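# Flip the toast in the pan with a spatula

## Task

Use the steel turner (spatula) to flip the toast slice so it rests flat inside the frying pan with its browned side up, then put the turner down on the table clear of both the pan and the hot plate. Neither hand nor arm, alone or together, may ever contact the toast, the heating plate of the hot plate, or any part of the pan other than its plastic handle; one such contact fails the task immediately. The pan and hot plate are not fixed, and at the end the pan must sit level and centred on the hot plate.

## Robot and tools

Robot: two arms, left_arm and right_arm, facing each other across the table. Each ends in the same five-finger right hand, so hand axes and numbers mean the same on both. left_arm's base is on the +y side; image sides do not match arm names.

Scene frame: origin on the table surface halfway between the nominal bases, table top at z = 0, +z up. Reported hand positions (metres), quaternions (w,x,y,z) and velocities use this frame and can be off by a few centimetres.

Hand point: a point 0.05 m ahead of the palm where index pad and thumb tip meet. Its +z runs along straightened fingers (fingertips lie 0.06 to 0.07 m further), +y points out of the palm, +x runs across the palm away from the thumb. A rigid wrist bracket on the little-finger side can strike objects.

execute_actions(actions, cameras): actions is a list of actions; each action is a list of 1 to 15 rows; each row lasts one 1/30 s step, and the final row repeats until 15 steps are filled. Every row is one flat list of 28 numbers, each in [-1, 1], covering both arms even if one stays still: left_arm dx, dy, dz, rx, ry, rz; left hand thumb_turn, thumb_bend, index, middle, ring, little, force_limit, speed; then the same 14 for right_arm. An empty actions list just returns state and images. cameras picks cam_high, cam_low, cam_left_wrist, cam_right_wrist; omitted or ["all"] gives all, [] none.

Arm numbers are offsets, not poses: a displacement and rotation vector measured from that arm's Hand target at the start of the action, along the Hand target's own axes. 1.0 equals 0.6 m or 180 degrees. All rows of one action count from that same start, so a repeated offset in a later action moves the arm further. Six zeros re-request the current Hand target. Each control step clips the commanded pose to within 150 mm and 16 degrees of the measured hand pose.

Hand numbers are absolute motor targets: -1 open (thumb beside palm, thumb straight, fingers straight), +1 closed (thumb across palm, fully bent, fingers curled in). A pinch is roughly thumb_turn +0.57, thumb_bend +0.75, index +0.22. force_limit maps -1..+1 to about 0..10 N at the fingertip (0..15 N for the two thumb motors); speed maps -1..+1 to near zero..full (full travel 0.6 s). For a soft grip close at speed -0.9 or slower. There is no keep-as-is value: resend the last executed hand numbers, or, if none yet this scene, hand_measured plus hand_force_limit and hand_speed. To grip harder, raise force_limit and send a target more closed than hand_measured. Wrap grips suit 0.035 to 0.08 m objects with the thumb turned in beforehand; thinner items down to about 0.025 m: close thumb first.

move(target, speed, blend, stop_force, zero, blocking, cameras): target is one 28-number row or a list of up to 15 rows; every row's arm offsets count from the Hand targets at the move's start, not from the previous row. Hand points travel straight, without avoiding obstacles or the other arm, and total at most 10 s. speed: m/s, 0.002 to 0.5, default 0.25 (turning up to twice that in rad/s); one value or one per target. blend: corner-rounding distance in m. stop_force: N, 3 to 40, ends an arm's path when its wrist sensor feels that much push against travel; unreliable while the hand rotates, not with blocking=false; omit it when backing off a contact. zero: true (default) re-zeros moving arms first. blocking=false returns after about 0.5 s while motion continues. In a list, keep hand numbers identical to avoid pauses. Result adds a move: line (done, off_target, moving, held, fault; limits=paced means clipped, limits=held means withheld). Avoid paths near an arm's own base.

wait(seconds 0 to 10, cameras); stop(cameras) brakes a running move; zoom_image(camera, region=[x0, y0, x1, y1] pixels, at most 504x504, images are 504x504); show_instructions() shows reference pages; zero_wrist_force(arm: left_arm or right_arm); finished_scene(scene: current scene number) ends the scene irreversibly.

Result lines: Hand target (last commanded pose after clipping; next offsets start here; the hand often rests short of it), end_effector_position, Joint positions and torques, Wrist force/torque in hand axes plus a peak line, hand_measured, hand_stopped_by (moving, target, force, stalled, fault), hand_load_n (near 0 means a lost grip), MOTOR HOT or fault lines, and sampled step positions after execute_actions. "within noise" means joints are still.

Avoid: any contact with toast, heating plate, or pan body; jostling the loose pan or hot plate; knocking items off the table; collisions or squeezing between the arms; fast impacts; pressing beyond a firm contact (arms are stiff). Contact torque at joint limits (136, 136, 136, 25.4, 25.4, 25.4 N m) or about 150 N of outside force stops the arm for 10 s; release any held object before moving after such a force stop. Sustained load or stretched reach heats motors: a warning at 70 °C, an enforced stop at 85 °C. Release objects only when at rest, and do not overload fingers.

Each tool is called after "Call:" by a JSON object that holds its "name" and its "arguments", one argument or row to a line.

Reference images:

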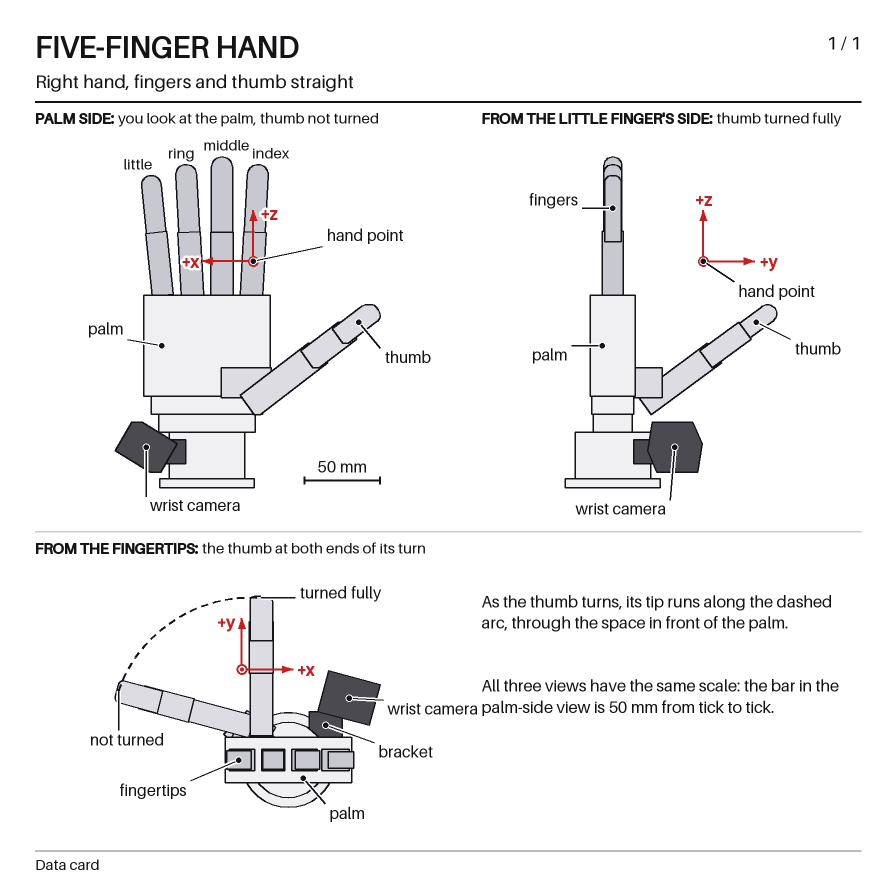

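## Session

Call:
{"name": "execute_actions", "arguments": {
  "actions": []
}}

Scene clock: 0.00 s.
left_arm: end_effector_position=(+0.3087, +0.5370, +0.4832) hand_measured=(-1.000, -1.000, -1.000, -1.000, -1.000, -1.000) hand_load_n=(+0.0, +0.0, +0.0, +0.0, -0.5, +0.0) hand_stopped_by=(target, target, target, target, target, target) hand_force_limit=0.00 hand_speed=-0.80 end_effector_quat_wxyz=(+0.016, +0.342, +0.939, -0.001) | right_arm: end_effector_position=(+0.1390, -0.2908, +0.4804) hand_measured=(-1.000, -1.000, -1.000, -1.000, -1.000, -1.000) hand_load_n=(+0.0, +0.0, +0.5, +0.0, +0.0, +0.0) hand_stopped_by=(target, target, target, target, target, target) hand_force_limit=0.00 hand_speed=-0.80 end_effector_quat_wxyz=(+0.007, -0.346, +0.938, -0.009)
Joint positions: left_arm=[0.552 -1.749 1.346 1.947 1.553 -1.875] | right_arm=[-1.158 -1.722 1.329 1.952 1.59 -1.872]
Joint velocities: within noise
Joint torques (N m): no reading
Motor temperatures (°C): left_arm=[33 42 28 40 33 43] | right_arm=[25 27 30 35 42 37]
Wrist force (N): no reading
Wrist torque (N m): no reading
Wrist force, peak (N): no reading
Hand target: left_arm +0.3087, +0.5370, +0.4832; +0.016, +0.342, +0.939, -0.001 | right_arm +0.1390, -0.2908, +0.4804; +0.007, -0.346, +0.938, -0.009

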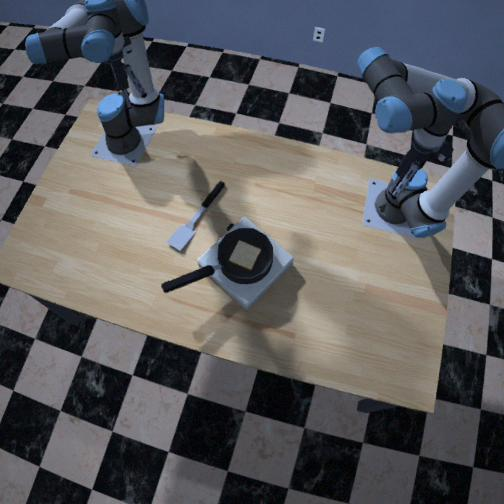

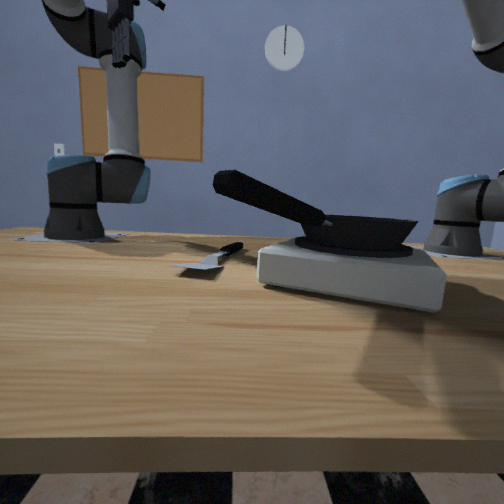

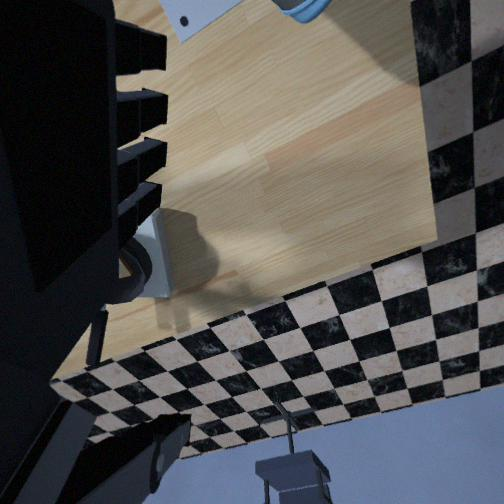

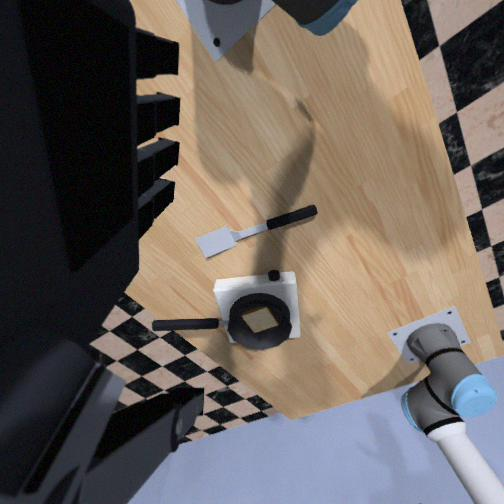

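Call:
{"name": "zoom_image", "arguments": {
  "camera": "cam_high",
  "region": [130, 160, 330, 360]
}}

Call:
{"name": "zoom_image", "arguments": {
  "camera": "cam_low",
  "region": [150, 130, 470, 350]
}}

Call:
{"name": "zoom_image", "arguments": {
  "camera": "cam_right_wrist",
  "region": [140, 180, 340, 380]
}}

Call:
{"name": "zoom_image", "arguments": {
  "camera": "cam_high",
  "region": [0, 0, 504, 504]
}}

Scaled by 2.520.

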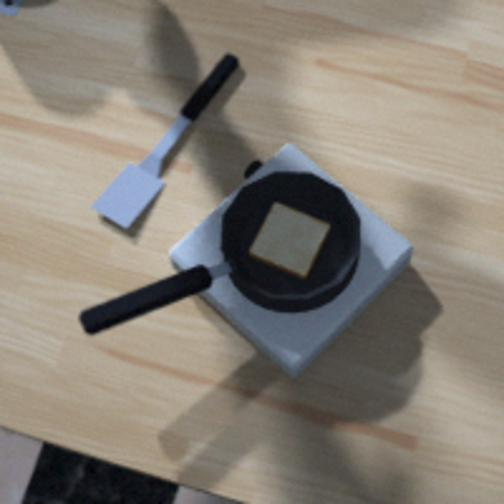

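Scaled by 1.575.

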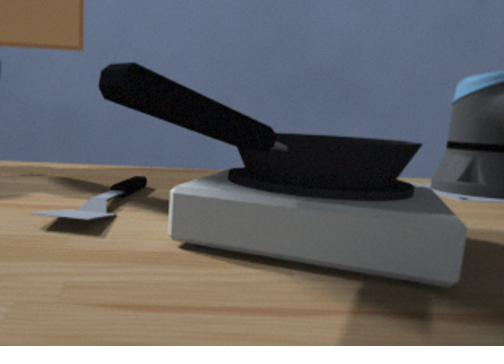

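Scaled by 2.520.

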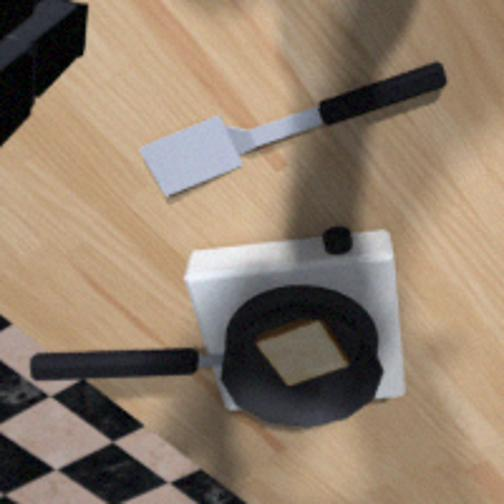

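Scaled by 1.000.

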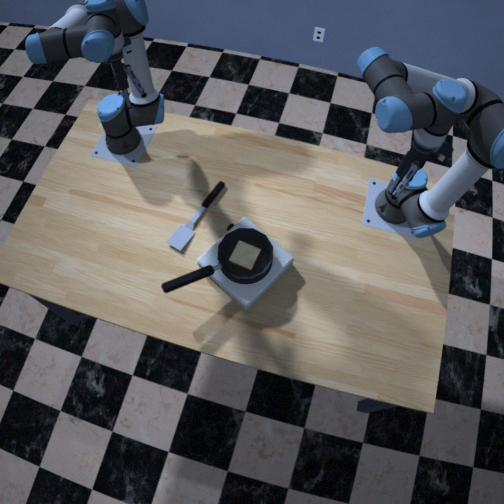

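Call:
{"name": "move", "arguments": {
  "target": [0,0,0,0,0,0,-1,-1,-1,-1,-1,-1,0,-0.8,-0.362,-0.09,0,0,0,0,-1,-1,-1,-1,-1,-1,0,-0.8]
}}

Scene clock: 106.37 s.
left_arm: end_effector_position=(+0.3087, +0.5370, +0.4832) hand_measured=(-1.000, -1.000, -1.000, -1.000, -1.000, -1.000) hand_load_n=(+0.0, -0.5, +0.0, +0.0, +0.0, +0.0) hand_stopped_by=(target, target, target, target, target, target) hand_force_limit=0.00 hand_speed=-0.80 end_effector_quat_wxyz=(+0.016, +0.342, +0.939, -0.001) | right_arm: end_effector_position=(+0.3392, -0.1910, +0.4829) hand_measured=(-1.000, -1.000, -1.000, -1.000, -1.000, -1.000) hand_load_n=(+0.0, +0.0, +0.0, +0.0, +0.0, -0.5) hand_stopped_by=(target, target, target, target, target, target) hand_force_limit=0.00 hand_speed=-0.80 end_effector_quat_wxyz=(+0.007, -0.346, +0.938, -0.009)
Joint positions: left_arm=[0.552 -1.749 1.346 1.947 1.553 -1.875] | right_arm=[-1.128 -1.128 0.626 2.061 1.591 -1.841]
Joint velocities: within noise
Joint torques (N m): left_arm=[-2.81 -6.31 -18 2.28 -0.35 0.08] | right_arm=[-7.02 -20.87 -25.15 1.93 -1.79 -1.23]
Motor temperatures (°C): left_arm=[33 41 28 40 33 42] | right_arm=[25 27 30 35 41 37]
Wrist force (N): left_arm=[-0.1 0.1 0.0] | right_arm=[-0.1 0.0 0.0]
Wrist torque (N m): left_arm=[0.02 0.03 -0.01] | right_arm=[-0.01 0.02 -0.02]
Wrist force, peak (N): left_arm=[0.0 -0.6 0.3] | right_arm=[2.1 0.8 -0.2]
Hand target: left_arm +0.3087, +0.5370, +0.4832; +0.016, +0.342, +0.939, -0.001 | right_arm +0.3393, -0.1910, +0.4828; +0.007, -0.346, +0.938, -0.009
Off the commanded pose: left_arm 0.000 m, 0 deg | right_arm 0.000 m, 0 deg.
move: done

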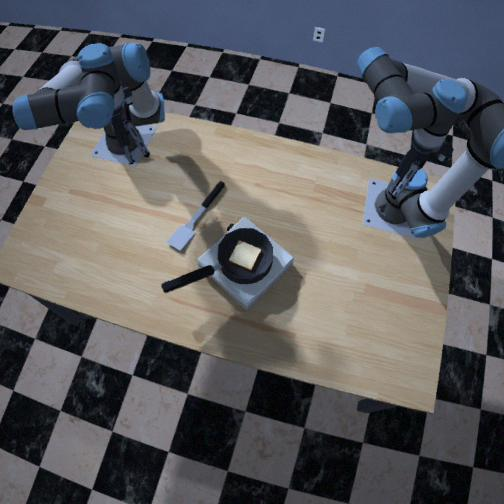

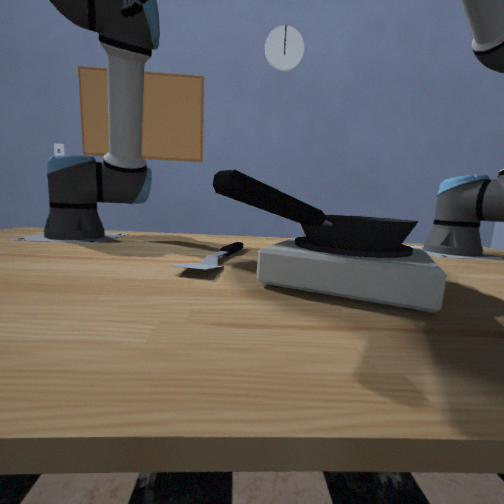

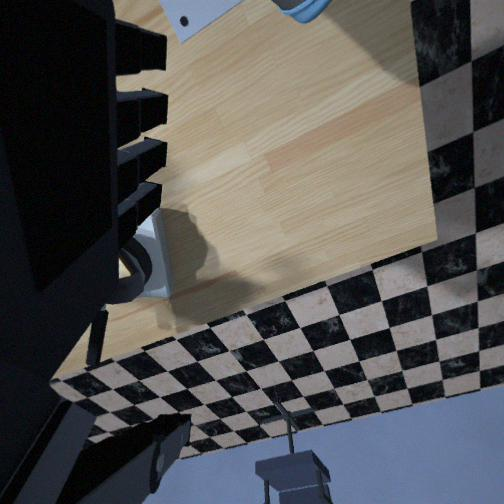

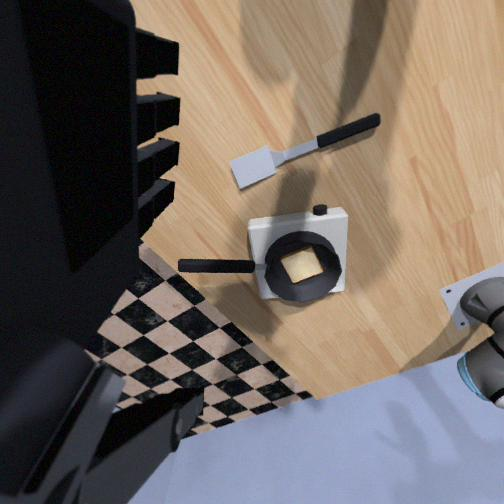

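Call:
{"name": "zoom_image", "arguments": {
  "camera": "cam_low",
  "region": [165, 225, 265, 290]
}}

Call:
{"name": "zoom_image", "arguments": {
  "camera": "cam_low",
  "region": [200, 160, 460, 320]
}}

Call:
{"name": "zoom_image", "arguments": {
  "camera": "cam_right_wrist",
  "region": [220, 100, 400, 200]
}}

Scaled by 5.040.

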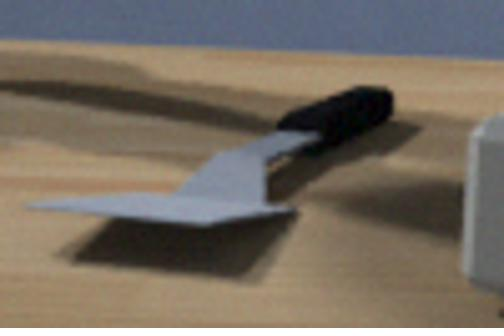

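Scaled by 1.938.

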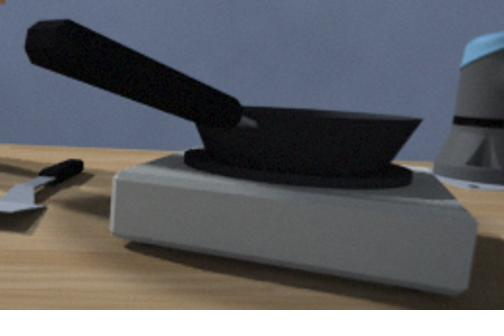

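Scaled by 2.800.

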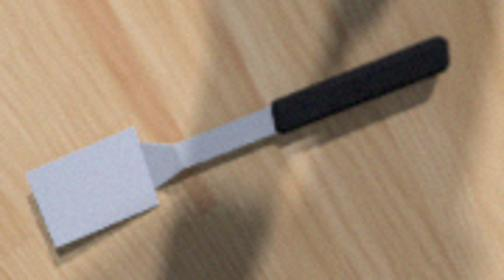

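Call:
{"name": "move", "arguments": {
  "target": [-0.543,-0.93,0.05,0,0,-0.067,-1,-1,-1,-1,-1,-1,0,-0.8,0.266,-0.34,0,0,0,-0.278,-1,-1,-1,-1,-1,-1,0,-0.8]
}}

Scene clock: 309.73 s.
left_arm: end_effector_position=(+0.1997, -0.0990, +0.4573) hand_measured=(-1.000, -1.000, -1.000, -1.000, -1.000, -1.000) hand_load_n=(+0.0, +0.0, +0.0, +0.0, +0.0, +0.0) hand_stopped_by=(target, target, target, target, target, target) hand_force_limit=0.00 hand_speed=-0.80 end_effector_quat_wxyz=(+0.229, +0.323, +0.864, -0.310) | right_arm: end_effector_position=(+0.3501, -0.4497, +0.4865) hand_measured=(-1.000, -1.000, -1.000, -1.000, -1.000, -1.000) hand_load_n=(+0.0, +0.0, +0.0, +0.0, +0.0, +0.0) hand_stopped_by=(target, target, target, target, target, target) hand_force_limit=0.00 hand_speed=-0.80 end_effector_quat_wxyz=(+0.002, -0.710, +0.704, -0.011)
Joint positions: left_arm=[-0.149 -0.744 0.035 1.532 1.282 -2.445] | right_arm=[-1.711 -1.294 0.849 1.995 1.581 -3.298]
Joint velocities: within noise
Joint torques (N m): left_arm=[5.61 -52.03 -20 -0.21 -1.21 0.18] | right_arm=[-6.27 -31.75 -16.35 0.43 1.93 -2.53]
Motor temperatures (°C): left_arm=[32 40 27 40 32 41] | right_arm=[25 26 30 35 40 36]
Wrist force (N): left_arm=[-0.2 -0.4 0.0] | right_arm=[0.4 0.3 -0.3]
Wrist torque (N m): left_arm=[-0.15 0.10 -0.10] | right_arm=[0.04 -0.06 0.05]
Wrist force, peak (N): left_arm=[1.1 1.9 0.2] | right_arm=[-0.4 1.0 -0.2]
Hand target: left_arm +0.1998, -0.1001, +0.4583; +0.158, +0.301, +0.918, -0.206 | right_arm +0.3501, -0.4497, +0.4865; -0.002, +0.710, -0.704, +0.011
Off the commanded pose: left_arm 0.002 m, 46 deg; orientation clipped | right_arm 0.000 m, 0 deg.
elbow stopped short (left arm): the move would have taken joint 3 (elbow) straighter than the controller allows.
move: off_target (left_arm); limits=paced

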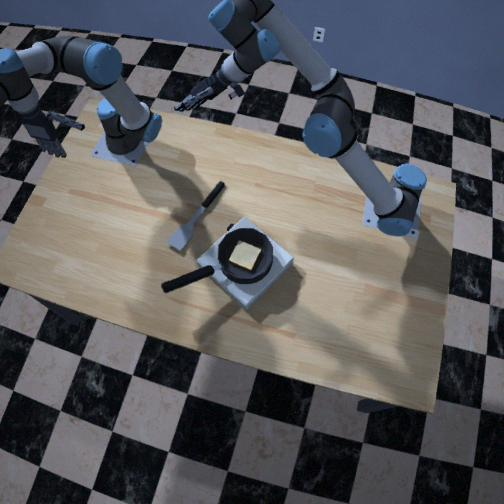

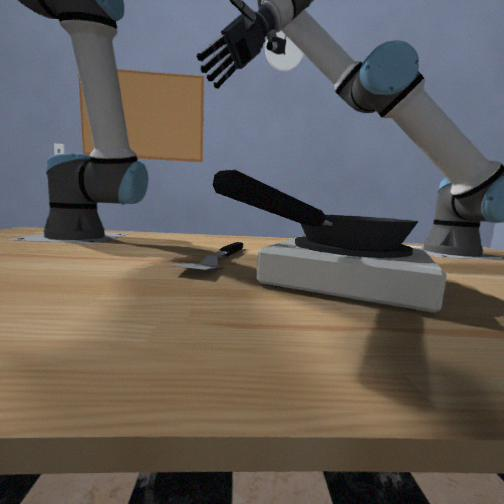

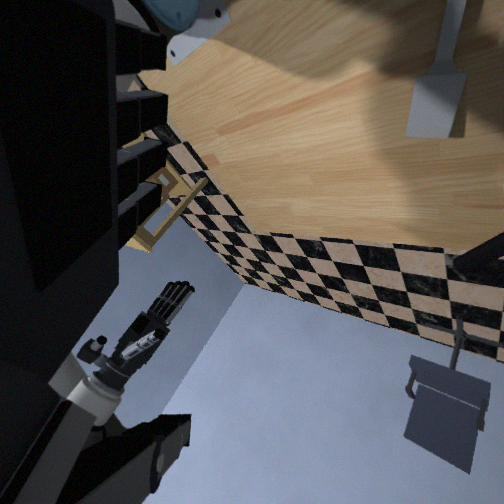

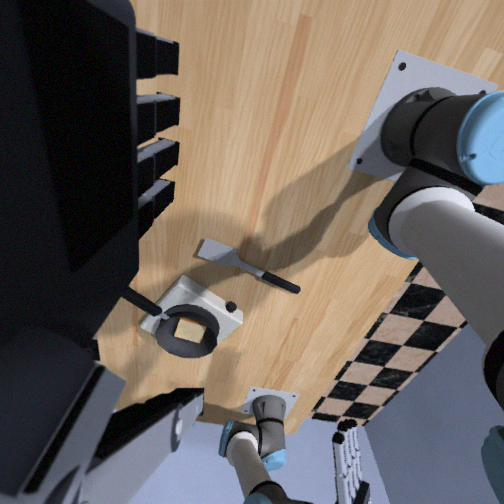

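Call:
{"name": "move", "arguments": {
  "target": [0.188,0,0.3695,0.142,0.104,-0.092,-1,-1,-1,-1,-1,-1,0,-0.8,0,0,0,0,0,0,-1,-1,-1,-1,-1,-1,0,-0.8]
}}

Scene clock: 359.73 s.
left_arm: end_effector_position=(+0.1499, -0.1498, +0.2198) hand_measured=(-1.000, -1.000, -1.000, -1.000, -1.000, -1.000) hand_load_n=(+0.0, -0.5, +0.0, +0.0, -0.5, +0.0) hand_stopped_by=(target, target, target, target, target, target) hand_force_limit=0.00 hand_speed=-0.80 end_effector_quat_wxyz=(-0.093, +0.223, +0.897, -0.371) | right_arm: end_effector_position=(+0.3501, -0.4497, +0.4865) hand_measured=(-1.000, -1.000, -1.000, -1.000, -1.000, -1.000) hand_load_n=(+0.0, +0.0, +0.0, +0.0, +0.0, +0.0) hand_stopped_by=(target, target, target, target, target, target) hand_force_limit=0.00 hand_speed=-0.80 end_effector_quat_wxyz=(+0.002, -0.710, +0.704, -0.011)
Joint positions: left_arm=[0.026 -0.759 0.632 0.986 1.936 -2.749] | right_arm=[-1.711 -1.294 0.849 1.995 1.581 -3.298]
Joint velocities: within noise
Joint torques (N m): left_arm=[-13.89 -44.67 -25.35 -0.03 2.39 -0.61] | right_arm=[-5.88 -15.39 -24.81 3.66 1.88 -2.1]
Motor temperatures (°C): left_arm=[32 40 27 40 32 41] | right_arm=[25 26 30 35 40 36]
Wrist force (N): left_arm=[-0.1 -0.2 -0.1] | right_arm=[0.2 0.1 -0.5]
Wrist torque (N m): left_arm=[-0.11 0.05 -0.10] | right_arm=[0.03 -0.01 0.02]
Wrist force, peak (N): left_arm=[-1.0 -0.1 -1.3] | right_arm=[0.7 0.4 -0.3]
Hand target: left_arm +0.1498, -0.1499, +0.2198; -0.093, +0.223, +0.897, -0.371 | right_arm +0.3501, -0.4497, +0.4865; -0.002, +0.710, -0.704, +0.011
Off the commanded pose: left_arm 0.000 m, 0 deg | right_arm 0.000 m, 0 deg.
move: done

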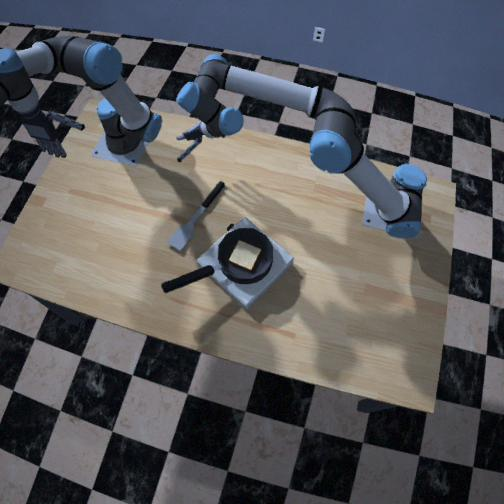

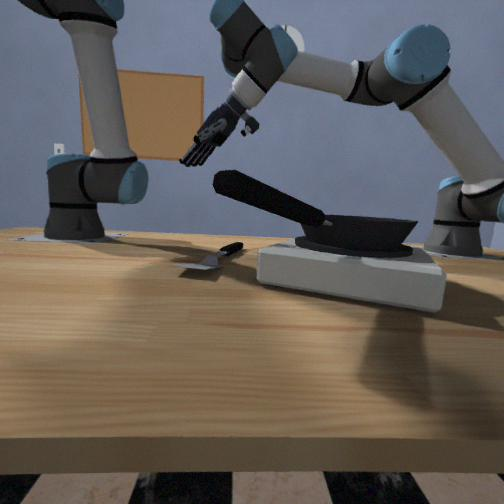

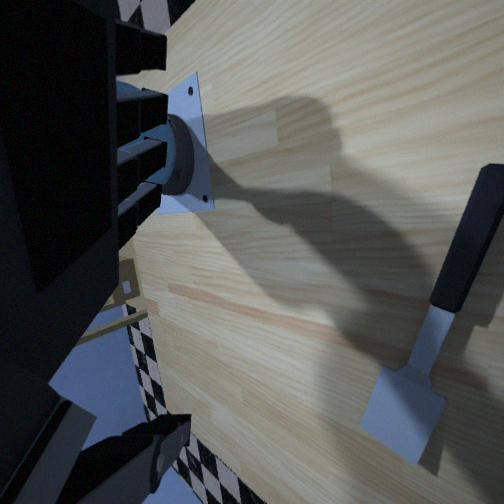

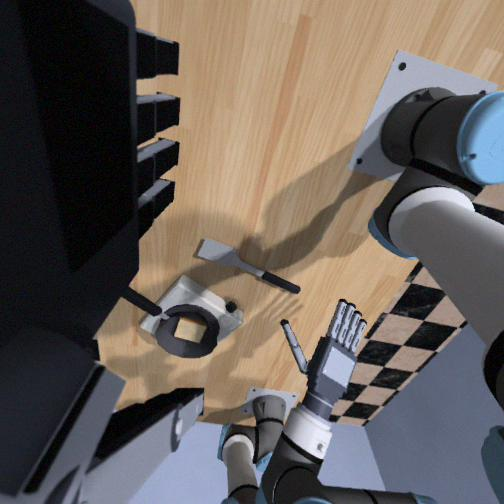

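Call:
{"name": "move", "arguments": {
  "target": [-0.0245,0.228,0.0073,0,-0.0628,-0.0628,1,-1,-0.3,-0.3,-0.3,-0.3,0,0,0,0,0,0,0,0,-1,-1,-1,-1,-1,-1,0,-0.8]
}}

Scene clock: 454.37 s.
left_arm: end_effector_position=(+0.2066, -0.0740, +0.1200) hand_measured=(+1.000, -1.000, -0.300, -0.300, -0.300, -0.300) hand_load_n=(+0.0, +0.0, +0.0, +0.0, +0.0, +0.0) hand_stopped_by=(target, target, target, target, target, target) hand_force_limit=0.00 hand_speed=0.00 end_effector_quat_wxyz=(-0.040, +0.096, +0.919, -0.380) | right_arm: end_effector_position=(+0.3501, -0.4497, +0.4865) hand_measured=(-1.000, -1.000, -1.000, -1.000, -1.000, -1.000) hand_load_n=(+0.0, +0.0, +0.0, +0.0, +0.0, +0.0) hand_stopped_by=(target, target, target, target, target, target) hand_force_limit=0.00 hand_speed=-0.80 end_effector_quat_wxyz=(+0.002, -0.710, +0.704, -0.011)
Joint positions: left_arm=[0.067 -0.965 1.233 0.54 1.775 -2.933] | right_arm=[-1.711 -1.294 0.849 1.995 1.581 -3.298]
Joint velocities: within noise
Joint torques (N m): left_arm=[-12.73 -33.76 -13.97 -1.12 -1.75 -1.67] | right_arm=[-6.39 -15.02 -25.33 4.49 1.84 -1.78]
Motor temperatures (°C): left_arm=[32 40 27 40 32 41] | right_arm=[25 26 30 35 40 36]
Wrist force (N): left_arm=[0.0 -0.3 0.2] | right_arm=[0.4 0.3 -0.3]
Wrist torque (N m): left_arm=[-0.13 0.01 -0.07] | right_arm=[0.04 -0.04 0.04]
Wrist force, peak (N): left_arm=[-0.1 -2.4 0.0] | right_arm=[0.6 0.4 -0.2]
Hand target: left_arm +0.2066, -0.0740, +0.1200; -0.040, +0.096, +0.919, -0.380 | right_arm +0.3501, -0.4497, +0.4865; -0.002, +0.710, -0.704, +0.011
Off the commanded pose: left_arm 0.000 m, 0 deg | right_arm 0.000 m, 0 deg.
move: done

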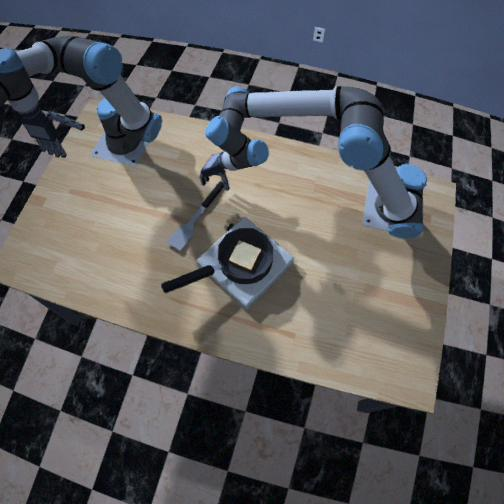

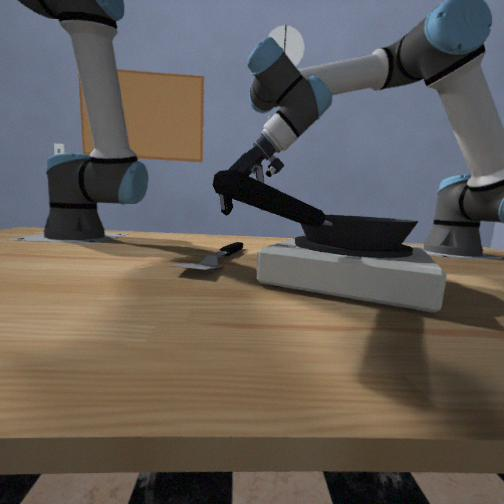

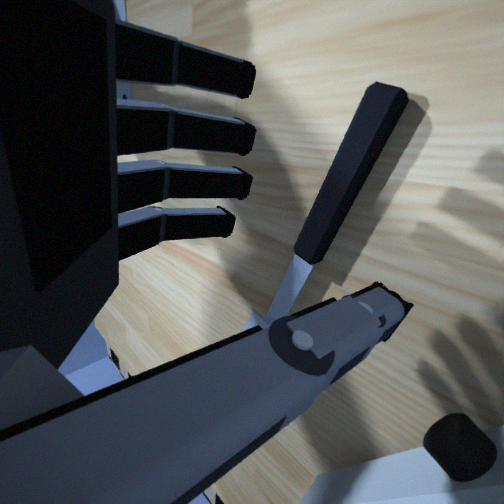

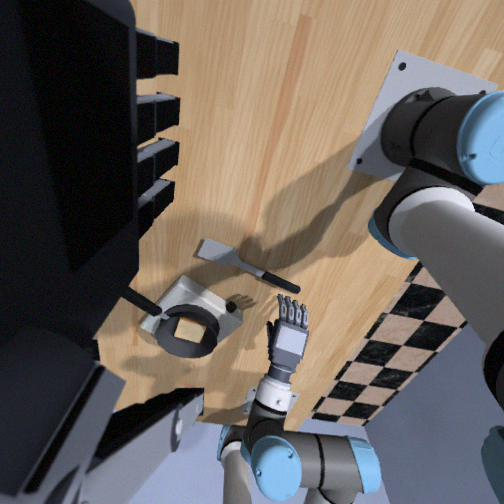

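Call:
{"name": "move", "arguments": {
  "target": [0.0092,0.0815,0.0952,0,-0.004,-0.004,1,-1,-0.3,-0.3,-0.3,-0.3,0,0,0,0,0,0,0,0,-1,-1,-1,-1,-1,-1,0,-0.8],
  "speed": 0.1,
  "stop_force": 8
}}

Scene clock: 471.40 s.
left_arm: end_effector_position=(+0.2000, -0.0785, +0.0450) hand_measured=(+1.000, -1.000, -0.300, -0.300, -0.300, -0.300) hand_load_n=(+0.0, +0.0, +0.0, +0.5, +0.0, +0.0) hand_stopped_by=(target, target, target, target, target, target) hand_force_limit=0.00 hand_speed=0.00 end_effector_quat_wxyz=(-0.037, +0.088, +0.920, -0.381) | right_arm: end_effector_position=(+0.3501, -0.4497, +0.4865) hand_measured=(-1.000, -1.000, -1.000, -1.000, -1.000, -1.000) hand_load_n=(+0.0, +0.0, +0.0, +0.0, +0.0, +0.0) hand_stopped_by=(target, target, target, target, target, target) hand_force_limit=0.00 hand_speed=-0.80 end_effector_quat_wxyz=(+0.002, -0.710, +0.704, -0.011)
Joint positions: left_arm=[0.05 -0.9 1.325 0.378 1.751 -2.959] | right_arm=[-1.711 -1.294 0.849 1.995 1.581 -3.298]
Joint velocities: within noise
Joint torques (N m): left_arm=[12.99 -53.57 -21.31 -1.28 2.12 1.68] | right_arm=[-6.14 -15 -24.77 4.54 1.79 -1.47]
Motor temperatures (°C): left_arm=[32 40 27 40 32 41] | right_arm=[24 26 30 35 39 36]
Wrist force (N): left_arm=[-0.3 -0.5 0.1] | right_arm=[0.5 0.4 -0.1]
Wrist torque (N m): left_arm=[-0.16 0.07 -0.09] | right_arm=[0.04 -0.06 0.05]
Wrist force, peak (N): left_arm=[-0.5 -1.4 -0.6] | right_arm=[0.5 0.6 -0.1]
Hand target: left_arm +0.2000, -0.0785, +0.0450; -0.037, +0.088, +0.920, -0.381 | right_arm +0.3501, -0.4497, +0.4865; -0.002, +0.710, -0.704, +0.011
Off the commanded pose: left_arm 0.000 m, 0 deg | right_arm 0.000 m, 0 deg.
move: done

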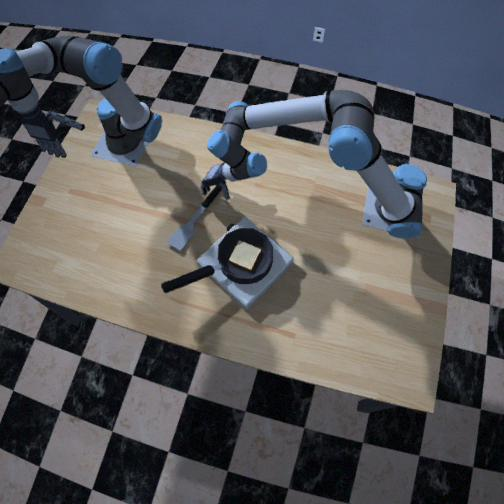

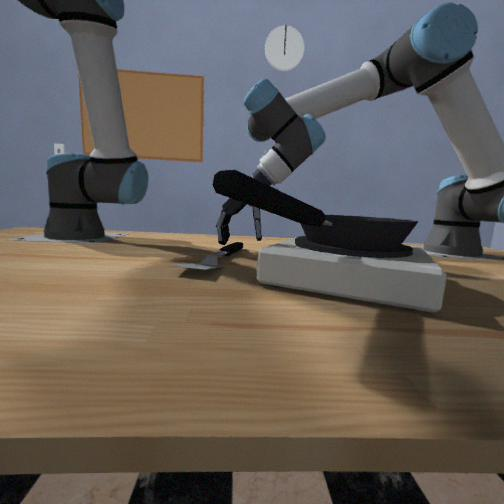

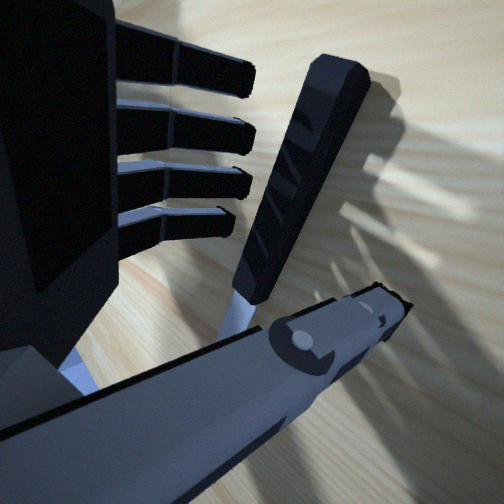

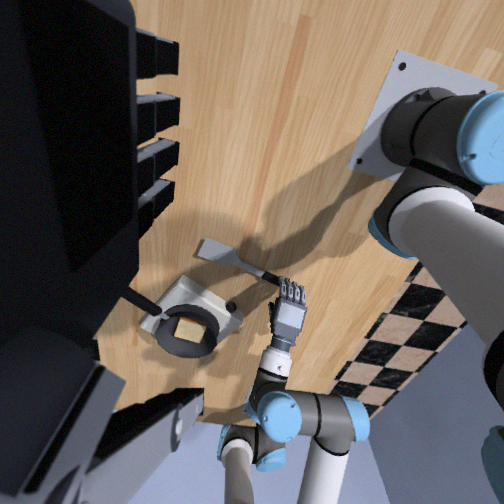

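Call:
{"name": "move", "arguments": {
  "target": [0.0017,0.018,0.0127,0,-0.0314,0.0314,1,-1,-0.3,-0.3,-0.3,-0.3,0,0,0,0,0,0,0,0,-1,-1,-1,-1,-1,-1,0,-0.8],
  "speed": 0.06,
  "stop_force": 8,
  "cameras": ["cam_left_wrist","cam_low"]
}}

Call:
{"name": "move", "arguments": {
  "target": [0,0,0,0,0,0,1,-1,-0.08,-0.08,-0.08,-0.08,-0.5,-0.6,0,0,0,0,0,0,-1,-1,-1,-1,-1,-1,0,-0.8],
  "cameras": ["cam_left_wrist","cam_low"]
}}

Scene clock: 503.90 s.
left_arm: end_effector_position=(+0.1994, -0.0761, +0.0320) hand_measured=(+1.000, -1.000, -0.300, -0.300, -0.300, -0.300) hand_load_n=(+0.0, +0.0, +0.0, +0.0, +0.0, +0.0) hand_stopped_by=(target, target, target, target, target, target) hand_force_limit=0.00 hand_speed=0.00 end_effector_quat_wxyz=(+0.027, +0.115, +0.915, -0.386) | right_arm: end_effector_position=(+0.3501, -0.4497, +0.4865) hand_measured=(-1.000, -1.000, -1.000, -1.000, -1.000, -1.000) hand_load_n=(+0.0, +0.0, +0.0, +0.0, +0.0, +0.0) hand_stopped_by=(target, target, target, target, target, target) hand_force_limit=0.00 hand_speed=-0.80 end_effector_quat_wxyz=(+0.002, -0.710, +0.704, -0.011)
Joint positions: left_arm=[-0.006 -0.921 1.412 0.287 1.616 -2.902] | right_arm=[-1.711 -1.294 0.849 1.995 1.581 -3.298]
Joint velocities: within noise
Joint torques (N m): left_arm=[12.43 -33.11 -25.41 2.23 -1.34 -1.6] | right_arm=[-6.56 -14.95 -24.85 4.43 1.79 -1.07]
Motor temperatures (°C): left_arm=[32 40 27 39 32 40] | right_arm=[24 26 29 35 39 36]
Wrist force (N): left_arm=[-0.5 -0.4 0.0] | right_arm=[0.4 0.2 -0.3]
Wrist torque (N m): left_arm=[-0.15 0.12 -0.12] | right_arm=[0.02 -0.04 0.03]
Wrist force, peak (N): left_arm=[-0.6 -0.7 0.0] | right_arm=[0.4 0.6 -0.3]
Hand target: left_arm +0.1994, -0.0761, +0.0320; +0.027, +0.115, +0.915, -0.386 | right_arm +0.3501, -0.4497, +0.4865; -0.002, +0.710, -0.704, +0.011
Off the commanded pose: left_arm 0.000 m, 0 deg | right_arm 0.000 m, 0 deg.
move: done
Images, in order (width x height): cam_low 504x504, cam_left_wrist 504x504.

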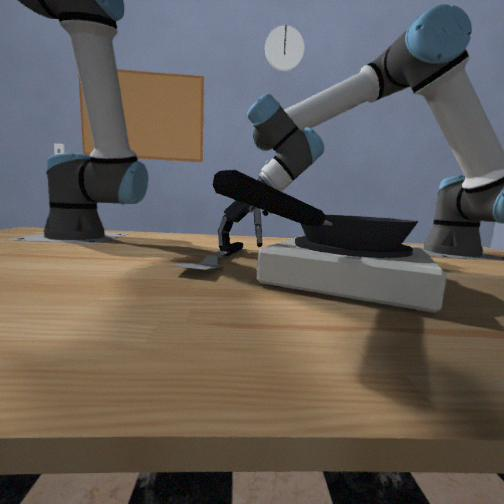

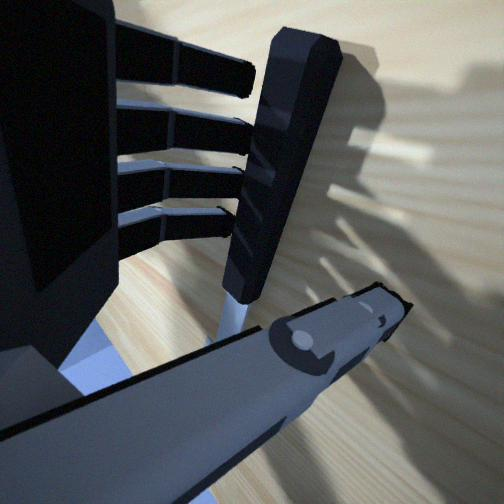

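Scene clock: 504.60 s.
left_arm: end_effector_position=(+0.1994, -0.0761, +0.0320) hand_measured=(+1.000, -1.000, -0.080, -0.080, -0.080, -0.080) hand_load_n=(+0.0, +0.0, +0.0, -0.5, +0.0, +0.0) hand_stopped_by=(target, target, target, target, target, target) hand_force_limit=-0.50 hand_speed=-0.60 end_effector_quat_wxyz=(+0.027, +0.115, +0.915, -0.386) | right_arm: end_effector_position=(+0.3501, -0.4497, +0.4865) hand_measured=(-1.000, -1.000, -1.000, -1.000, -1.000, -1.000) hand_load_n=(+0.0, +0.0, +0.0, +0.0, +0.0, +0.0) hand_stopped_by=(target, target, target, target, target, target) hand_force_limit=0.00 hand_speed=-0.80 end_effector_quat_wxyz=(+0.002, -0.710, +0.704, -0.011)
Joint positions: left_arm=[-0.006 -0.921 1.412 0.287 1.616 -2.902] | right_arm=[-1.711 -1.294 0.849 1.995 1.581 -3.298]
Joint velocities: within noise
Joint torques (N m): left_arm=[11.04 -33.02 -24.51 1.78 -1.53 -1.79] | right_arm=[-6.09 -14.95 -24.99 4.51 1.91 -1.03]
Motor temperatures (°C): left_arm=[32 40 27 39 32 40] | right_arm=[24 26 29 35 39 36]
Wrist force (N): left_arm=[-0.5 -0.4 -0.2] | right_arm=[0.4 0.1 -0.1]
Wrist torque (N m): left_arm=[-0.12 0.12 -0.12] | right_arm=[0.00 -0.06 0.03]
Wrist force, peak (N): left_arm=[-0.3 -0.6 0.2] | right_arm=[0.5 0.6 0.0]
Hand target: left_arm +0.1994, -0.0761, +0.0320; +0.027, +0.115, +0.915, -0.386 | right_arm +0.3501, -0.4497, +0.4865; -0.002, +0.710, -0.704, +0.011
Off the commanded pose: left_arm 0.000 m, 0 deg | right_arm 0.000 m, 0 deg.
move: done
Images, in order (width x height): cam_low 504x504, cam_left_wrist 504x504.

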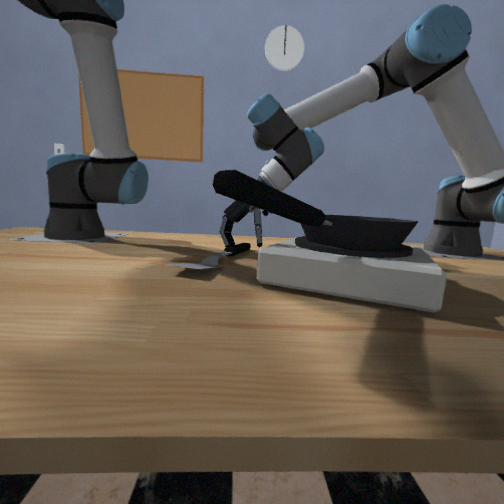

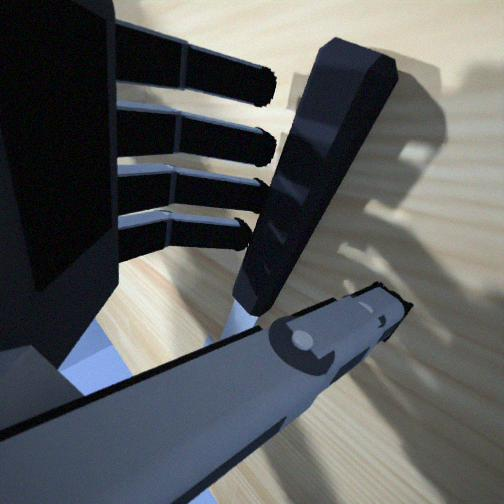

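Call:
{"name": "move", "arguments": {
  "target": [0,0,0,0,0,0,1,1,-0.08,-0.08,-0.3,-0.3,-0.5,-0.7,0,0,0,0,0,0,-1,-1,-1,-1,-1,-1,0,-0.8],
  "cameras": ["cam_left_wrist","cam_low"]
}}

Scene clock: 569.23 s.
left_arm: end_effector_position=(+0.1994, -0.0761, +0.0320) hand_measured=(+1.000, +0.704, -0.080, -0.080, -0.300, -0.300) hand_load_n=(+0.0, +0.0, +0.0, +0.0, +0.0, +0.0) hand_stopped_by=(target, moving, target, target, target, target) hand_force_limit=-0.50 hand_speed=-0.70 end_effector_quat_wxyz=(+0.027, +0.115, +0.915, -0.386) | right_arm: end_effector_position=(+0.3501, -0.4497, +0.4865) hand_measured=(-1.000, -1.000, -1.000, -1.000, -1.000, -1.000) hand_load_n=(-0.5, +0.0, +0.0, +0.0, +0.0, +0.0) hand_stopped_by=(target, target, target, target, target, target) hand_force_limit=0.00 hand_speed=-0.80 end_effector_quat_wxyz=(+0.002, -0.710, +0.704, -0.011)
Joint positions: left_arm=[-0.006 -0.921 1.412 0.287 1.616 -2.902] | right_arm=[-1.711 -1.294 0.849 1.995 1.581 -3.298]
Joint velocities: within noise
Joint torques (N m): left_arm=[9.18 -32.79 -12.63 -0.56 -1.4 -0.92] | right_arm=[-6.03 -15.04 -24.63 4.42 1.75 -0.39]
Motor temperatures (°C): left_arm=[32 40 27 39 32 40] | right_arm=[24 26 29 35 39 36]
Wrist force (N): left_arm=[-0.1 -0.4 -0.1] | right_arm=[0.5 0.1 -0.2]
Wrist torque (N m): left_arm=[-0.14 0.06 -0.10] | right_arm=[0.01 -0.06 0.04]
Wrist force, peak (N): left_arm=[-0.5 -0.7 0.0] | right_arm=[0.6 0.4 -0.4]
Hand target: left_arm +0.1994, -0.0761, +0.0320; +0.027, +0.115, +0.915, -0.386 | right_arm +0.3501, -0.4497, +0.4865; -0.002, +0.710, -0.704, +0.011
Off the commanded pose: left_arm 0.000 m, 0 deg | right_arm 0.000 m, 0 deg.
move: moving (left_arm; no rest 5 s after the path's end)
Images, in order (width x height): cam_low 504x504, cam_left_wrist 504x504.

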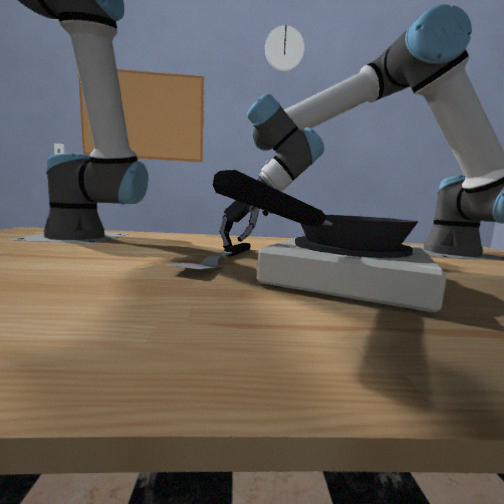

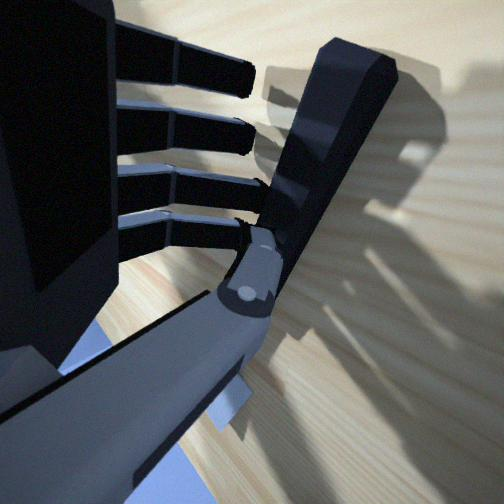

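Call:
{"name": "move", "arguments": {
  "target": [0,0,0,0,0,0,1,0,-0.3,-0.3,-0.3,-0.3,-0.5,-0.2,0,0,0,0,0,0,-1,-1,-1,-1,-1,-1,0,-0.8],
  "cameras": ["cam_left_wrist"]
}}

Call:
{"name": "zoom_image", "arguments": {
  "camera": "cam_left_wrist",
  "region": [150, 20, 430, 350]
}}

Scene clock: 590.97 s.
left_arm: end_effector_position=(+0.1994, -0.0761, +0.0320) hand_measured=(+1.000, +0.000, -0.300, -0.300, -0.300, -0.300) hand_load_n=(+0.0, +0.0, +0.0, +0.0, +0.0, +0.0) hand_stopped_by=(target, target, target, target, target, target) hand_force_limit=-0.50 hand_speed=-0.20 end_effector_quat_wxyz=(+0.027, +0.115, +0.915, -0.386) | right_arm: end_effector_position=(+0.3501, -0.4497, +0.4865) hand_measured=(-1.000, -1.000, -1.000, -1.000, -1.000, -1.000) hand_load_n=(+0.0, +0.0, +0.0, +0.0, +0.0, +0.0) hand_stopped_by=(target, target, target, target, target, target) hand_force_limit=0.00 hand_speed=-0.80 end_effector_quat_wxyz=(+0.002, -0.710, +0.704, -0.011)
Joint positions: left_arm=[-0.006 -0.921 1.412 0.287 1.616 -2.902] | right_arm=[-1.711 -1.294 0.849 1.995 1.581 -3.298]
Joint velocities: within noise
Joint torques (N m): left_arm=[7.28 -33.84 -12.78 -0.71 -1.59 -0.43] | right_arm=[-6.49 -15.01 -24.79 4.41 1.76 -0.03]
Motor temperatures (°C): left_arm=[31 40 27 39 32 40] | right_arm=[24 26 29 35 39 36]
Wrist force (N): left_arm=[-0.2 -0.2 0.0] | right_arm=[0.0 0.4 0.2]
Wrist torque (N m): left_arm=[-0.12 0.08 -0.10] | right_arm=[0.03 -0.01 0.02]
Wrist force, peak (N): left_arm=[-0.6 -0.5 0.0] | right_arm=[0.6 -0.4 -0.4]
Hand target: left_arm +0.1994, -0.0761, +0.0320; +0.027, +0.115, +0.915, -0.386 | right_arm +0.3501, -0.4497, +0.4865; -0.002, +0.710, -0.704, +0.011
Off the commanded pose: left_arm 0.000 m, 0 deg | right_arm 0.000 m, 0 deg.
move: done
Images, in order (width x height): cam_left_wrist 504x504.

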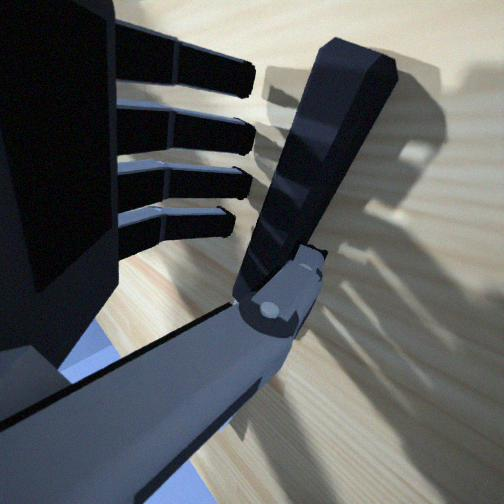

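Scaled by 1.527.

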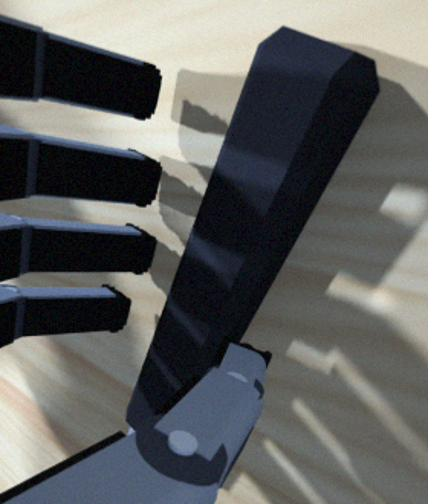

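Call:
{"name": "move", "arguments": {
  "target": [0.0046,0.0233,0.0233,0,0,0,1,0,-0.3,-0.3,-0.3,-0.3,-0.5,-0.2,0,0,0,0,0,0,-1,-1,-1,-1,-1,-1,0,-0.8],
  "cameras": ["cam_left_wrist","cam_low"],
  "speed": 0.02,
  "stop_force": 4
}}

Scene clock: 601.30 s.
left_arm: end_effector_position=(+0.1994, -0.0761, +0.0312) hand_measured=(+1.000, +0.000, -0.300, -0.300, -0.300, -0.300) hand_load_n=(+0.0, +0.0, +0.0, -0.5, +0.0, +0.0) hand_stopped_by=(target, target, target, target, target, target) hand_force_limit=-0.50 hand_speed=-0.20 end_effector_quat_wxyz=(+0.027, +0.115, +0.915, -0.386) | right_arm: end_effector_position=(+0.3501, -0.4497, +0.4865) hand_measured=(-1.000, -1.000, -1.000, -1.000, -1.000, -1.000) hand_load_n=(+0.0, +0.0, +0.0, +0.0, +0.0, +0.0) hand_stopped_by=(target, target, target, target, target, target) hand_force_limit=0.00 hand_speed=-0.80 end_effector_quat_wxyz=(+0.002, -0.710, +0.704, -0.011)
Joint positions: left_arm=[-0.006 -0.92 1.413 0.285 1.616 -2.902] | right_arm=[-1.711 -1.294 0.849 1.995 1.581 -3.298]
Joint velocities: within noise
Joint torques (N m): left_arm=[6.16 -49.11 -22.44 -0.63 -1.57 -0.13] | right_arm=[-5.97 -15 -24.42 4.42 1.84 0.28]
Motor temperatures (°C): left_arm=[31 40 27 39 32 40] | right_arm=[24 26 29 35 39 36]
Wrist force (N): left_arm=[-0.8 -3.2 -3.3] | right_arm=[0.4 0.2 0.1]
Wrist torque (N m): left_arm=[0.03 0.13 -0.18] | right_arm=[0.00 -0.06 0.04]
Wrist force, peak (N): left_arm=[-1.0 -13.3 -14.8] | right_arm=[0.3 0.7 -0.1]
Hand target: left_arm +0.1994, -0.0761, +0.0312; +0.027, +0.115, +0.915, -0.386 (not the last commanded pose) | right_arm +0.3501, -0.4497, +0.4865; -0.002, +0.710, -0.704, +0.011
Off the commanded pose: left_arm 0.019 m, 0 deg | right_arm 0.000 m, 0 deg.
move: contact (left_arm)
Images, in order (width x height): cam_low 504x504, cam_left_wrist 504x504.

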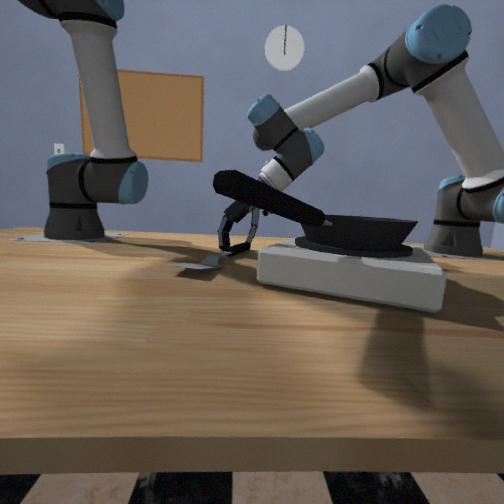

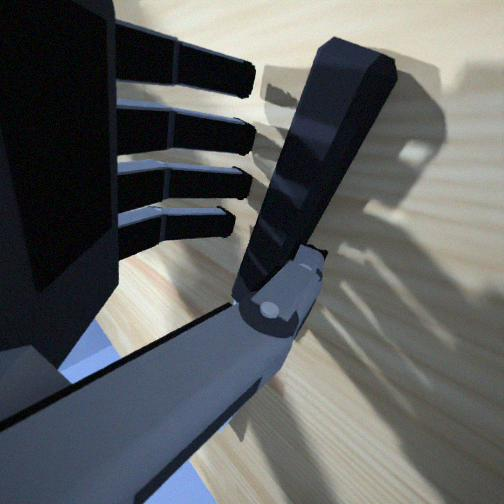

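Call:
{"name": "move", "arguments": {
  "target": [0,0.004,-0.0063,0.0327,0.0552,0.0134,1,0,-0.3,-0.3,-0.9,-0.9,-0.5,-0.2,0,0,0,0,0,0,-1,-1,-1,-1,-1,-1,0,-0.8],
  "cameras": ["cam_left_wrist"],
  "speed": 0.1
}}

Scene clock: 649.10 s.
left_arm: end_effector_position=(+0.2003, -0.0718, +0.0322) hand_measured=(+1.000, +0.000, -0.300, -0.300, -0.900, -0.900) hand_load_n=(+0.0, +0.0, +0.0, +0.0, +0.0, +0.0) hand_stopped_by=(target, target, target, target, target, target) hand_force_limit=-0.50 hand_speed=-0.20 end_effector_quat_wxyz=(-0.050, +0.168, +0.890, -0.420) | right_arm: end_effector_position=(+0.3501, -0.4497, +0.4865) hand_measured=(-1.000, -1.000, -1.000, -1.000, -1.000, -1.000) hand_load_n=(+0.0, +0.0, +0.0, +0.0, +0.0, +0.0) hand_stopped_by=(target, target, target, target, target, target) hand_force_limit=0.00 hand_speed=-0.80 end_effector_quat_wxyz=(+0.002, -0.710, +0.704, -0.011)
Joint positions: left_arm=[0.087 -0.929 1.441 0.227 1.878 -2.804] | right_arm=[-1.711 -1.294 0.849 1.995 1.581 -3.298]
Joint velocities: within noise
Joint torques (N m): left_arm=[-13.86 -37.7 -25.58 2.26 1.63 -1.42] | right_arm=[-6.21 -15.23 -24.8 4.38 1.78 0.61]
Motor temperatures (°C): left_arm=[31 40 26 39 32 40] | right_arm=[24 26 29 35 39 36]
Wrist force (N): left_arm=[-0.1 -0.2 0.4] | right_arm=[0.2 0.1 -0.3]
Wrist torque (N m): left_arm=[-0.16 0.04 -0.09] | right_arm=[0.02 -0.02 0.03]
Wrist force, peak (N): left_arm=[-0.9 -4.1 -4.3] | right_arm=[0.8 0.4 -0.2]
Hand target: left_arm +0.2001, -0.0718, +0.0322; -0.050, +0.168, +0.890, -0.420 | right_arm +0.3501, -0.4497, +0.4865; -0.002, +0.710, -0.704, +0.011
Off the commanded pose: left_arm 0.000 m, 0 deg | right_arm 0.000 m, 0 deg.
move: done
Images, in order (width x height): cam_left_wrist 504x504.

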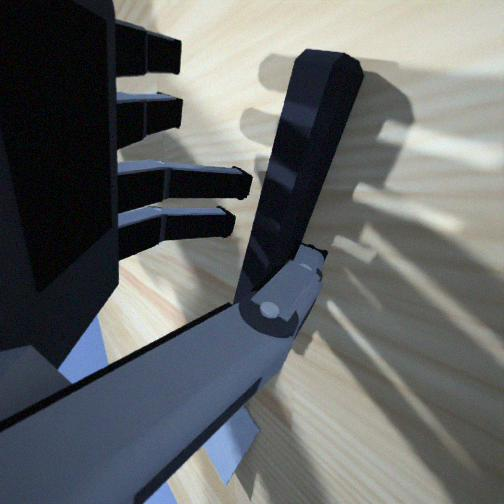

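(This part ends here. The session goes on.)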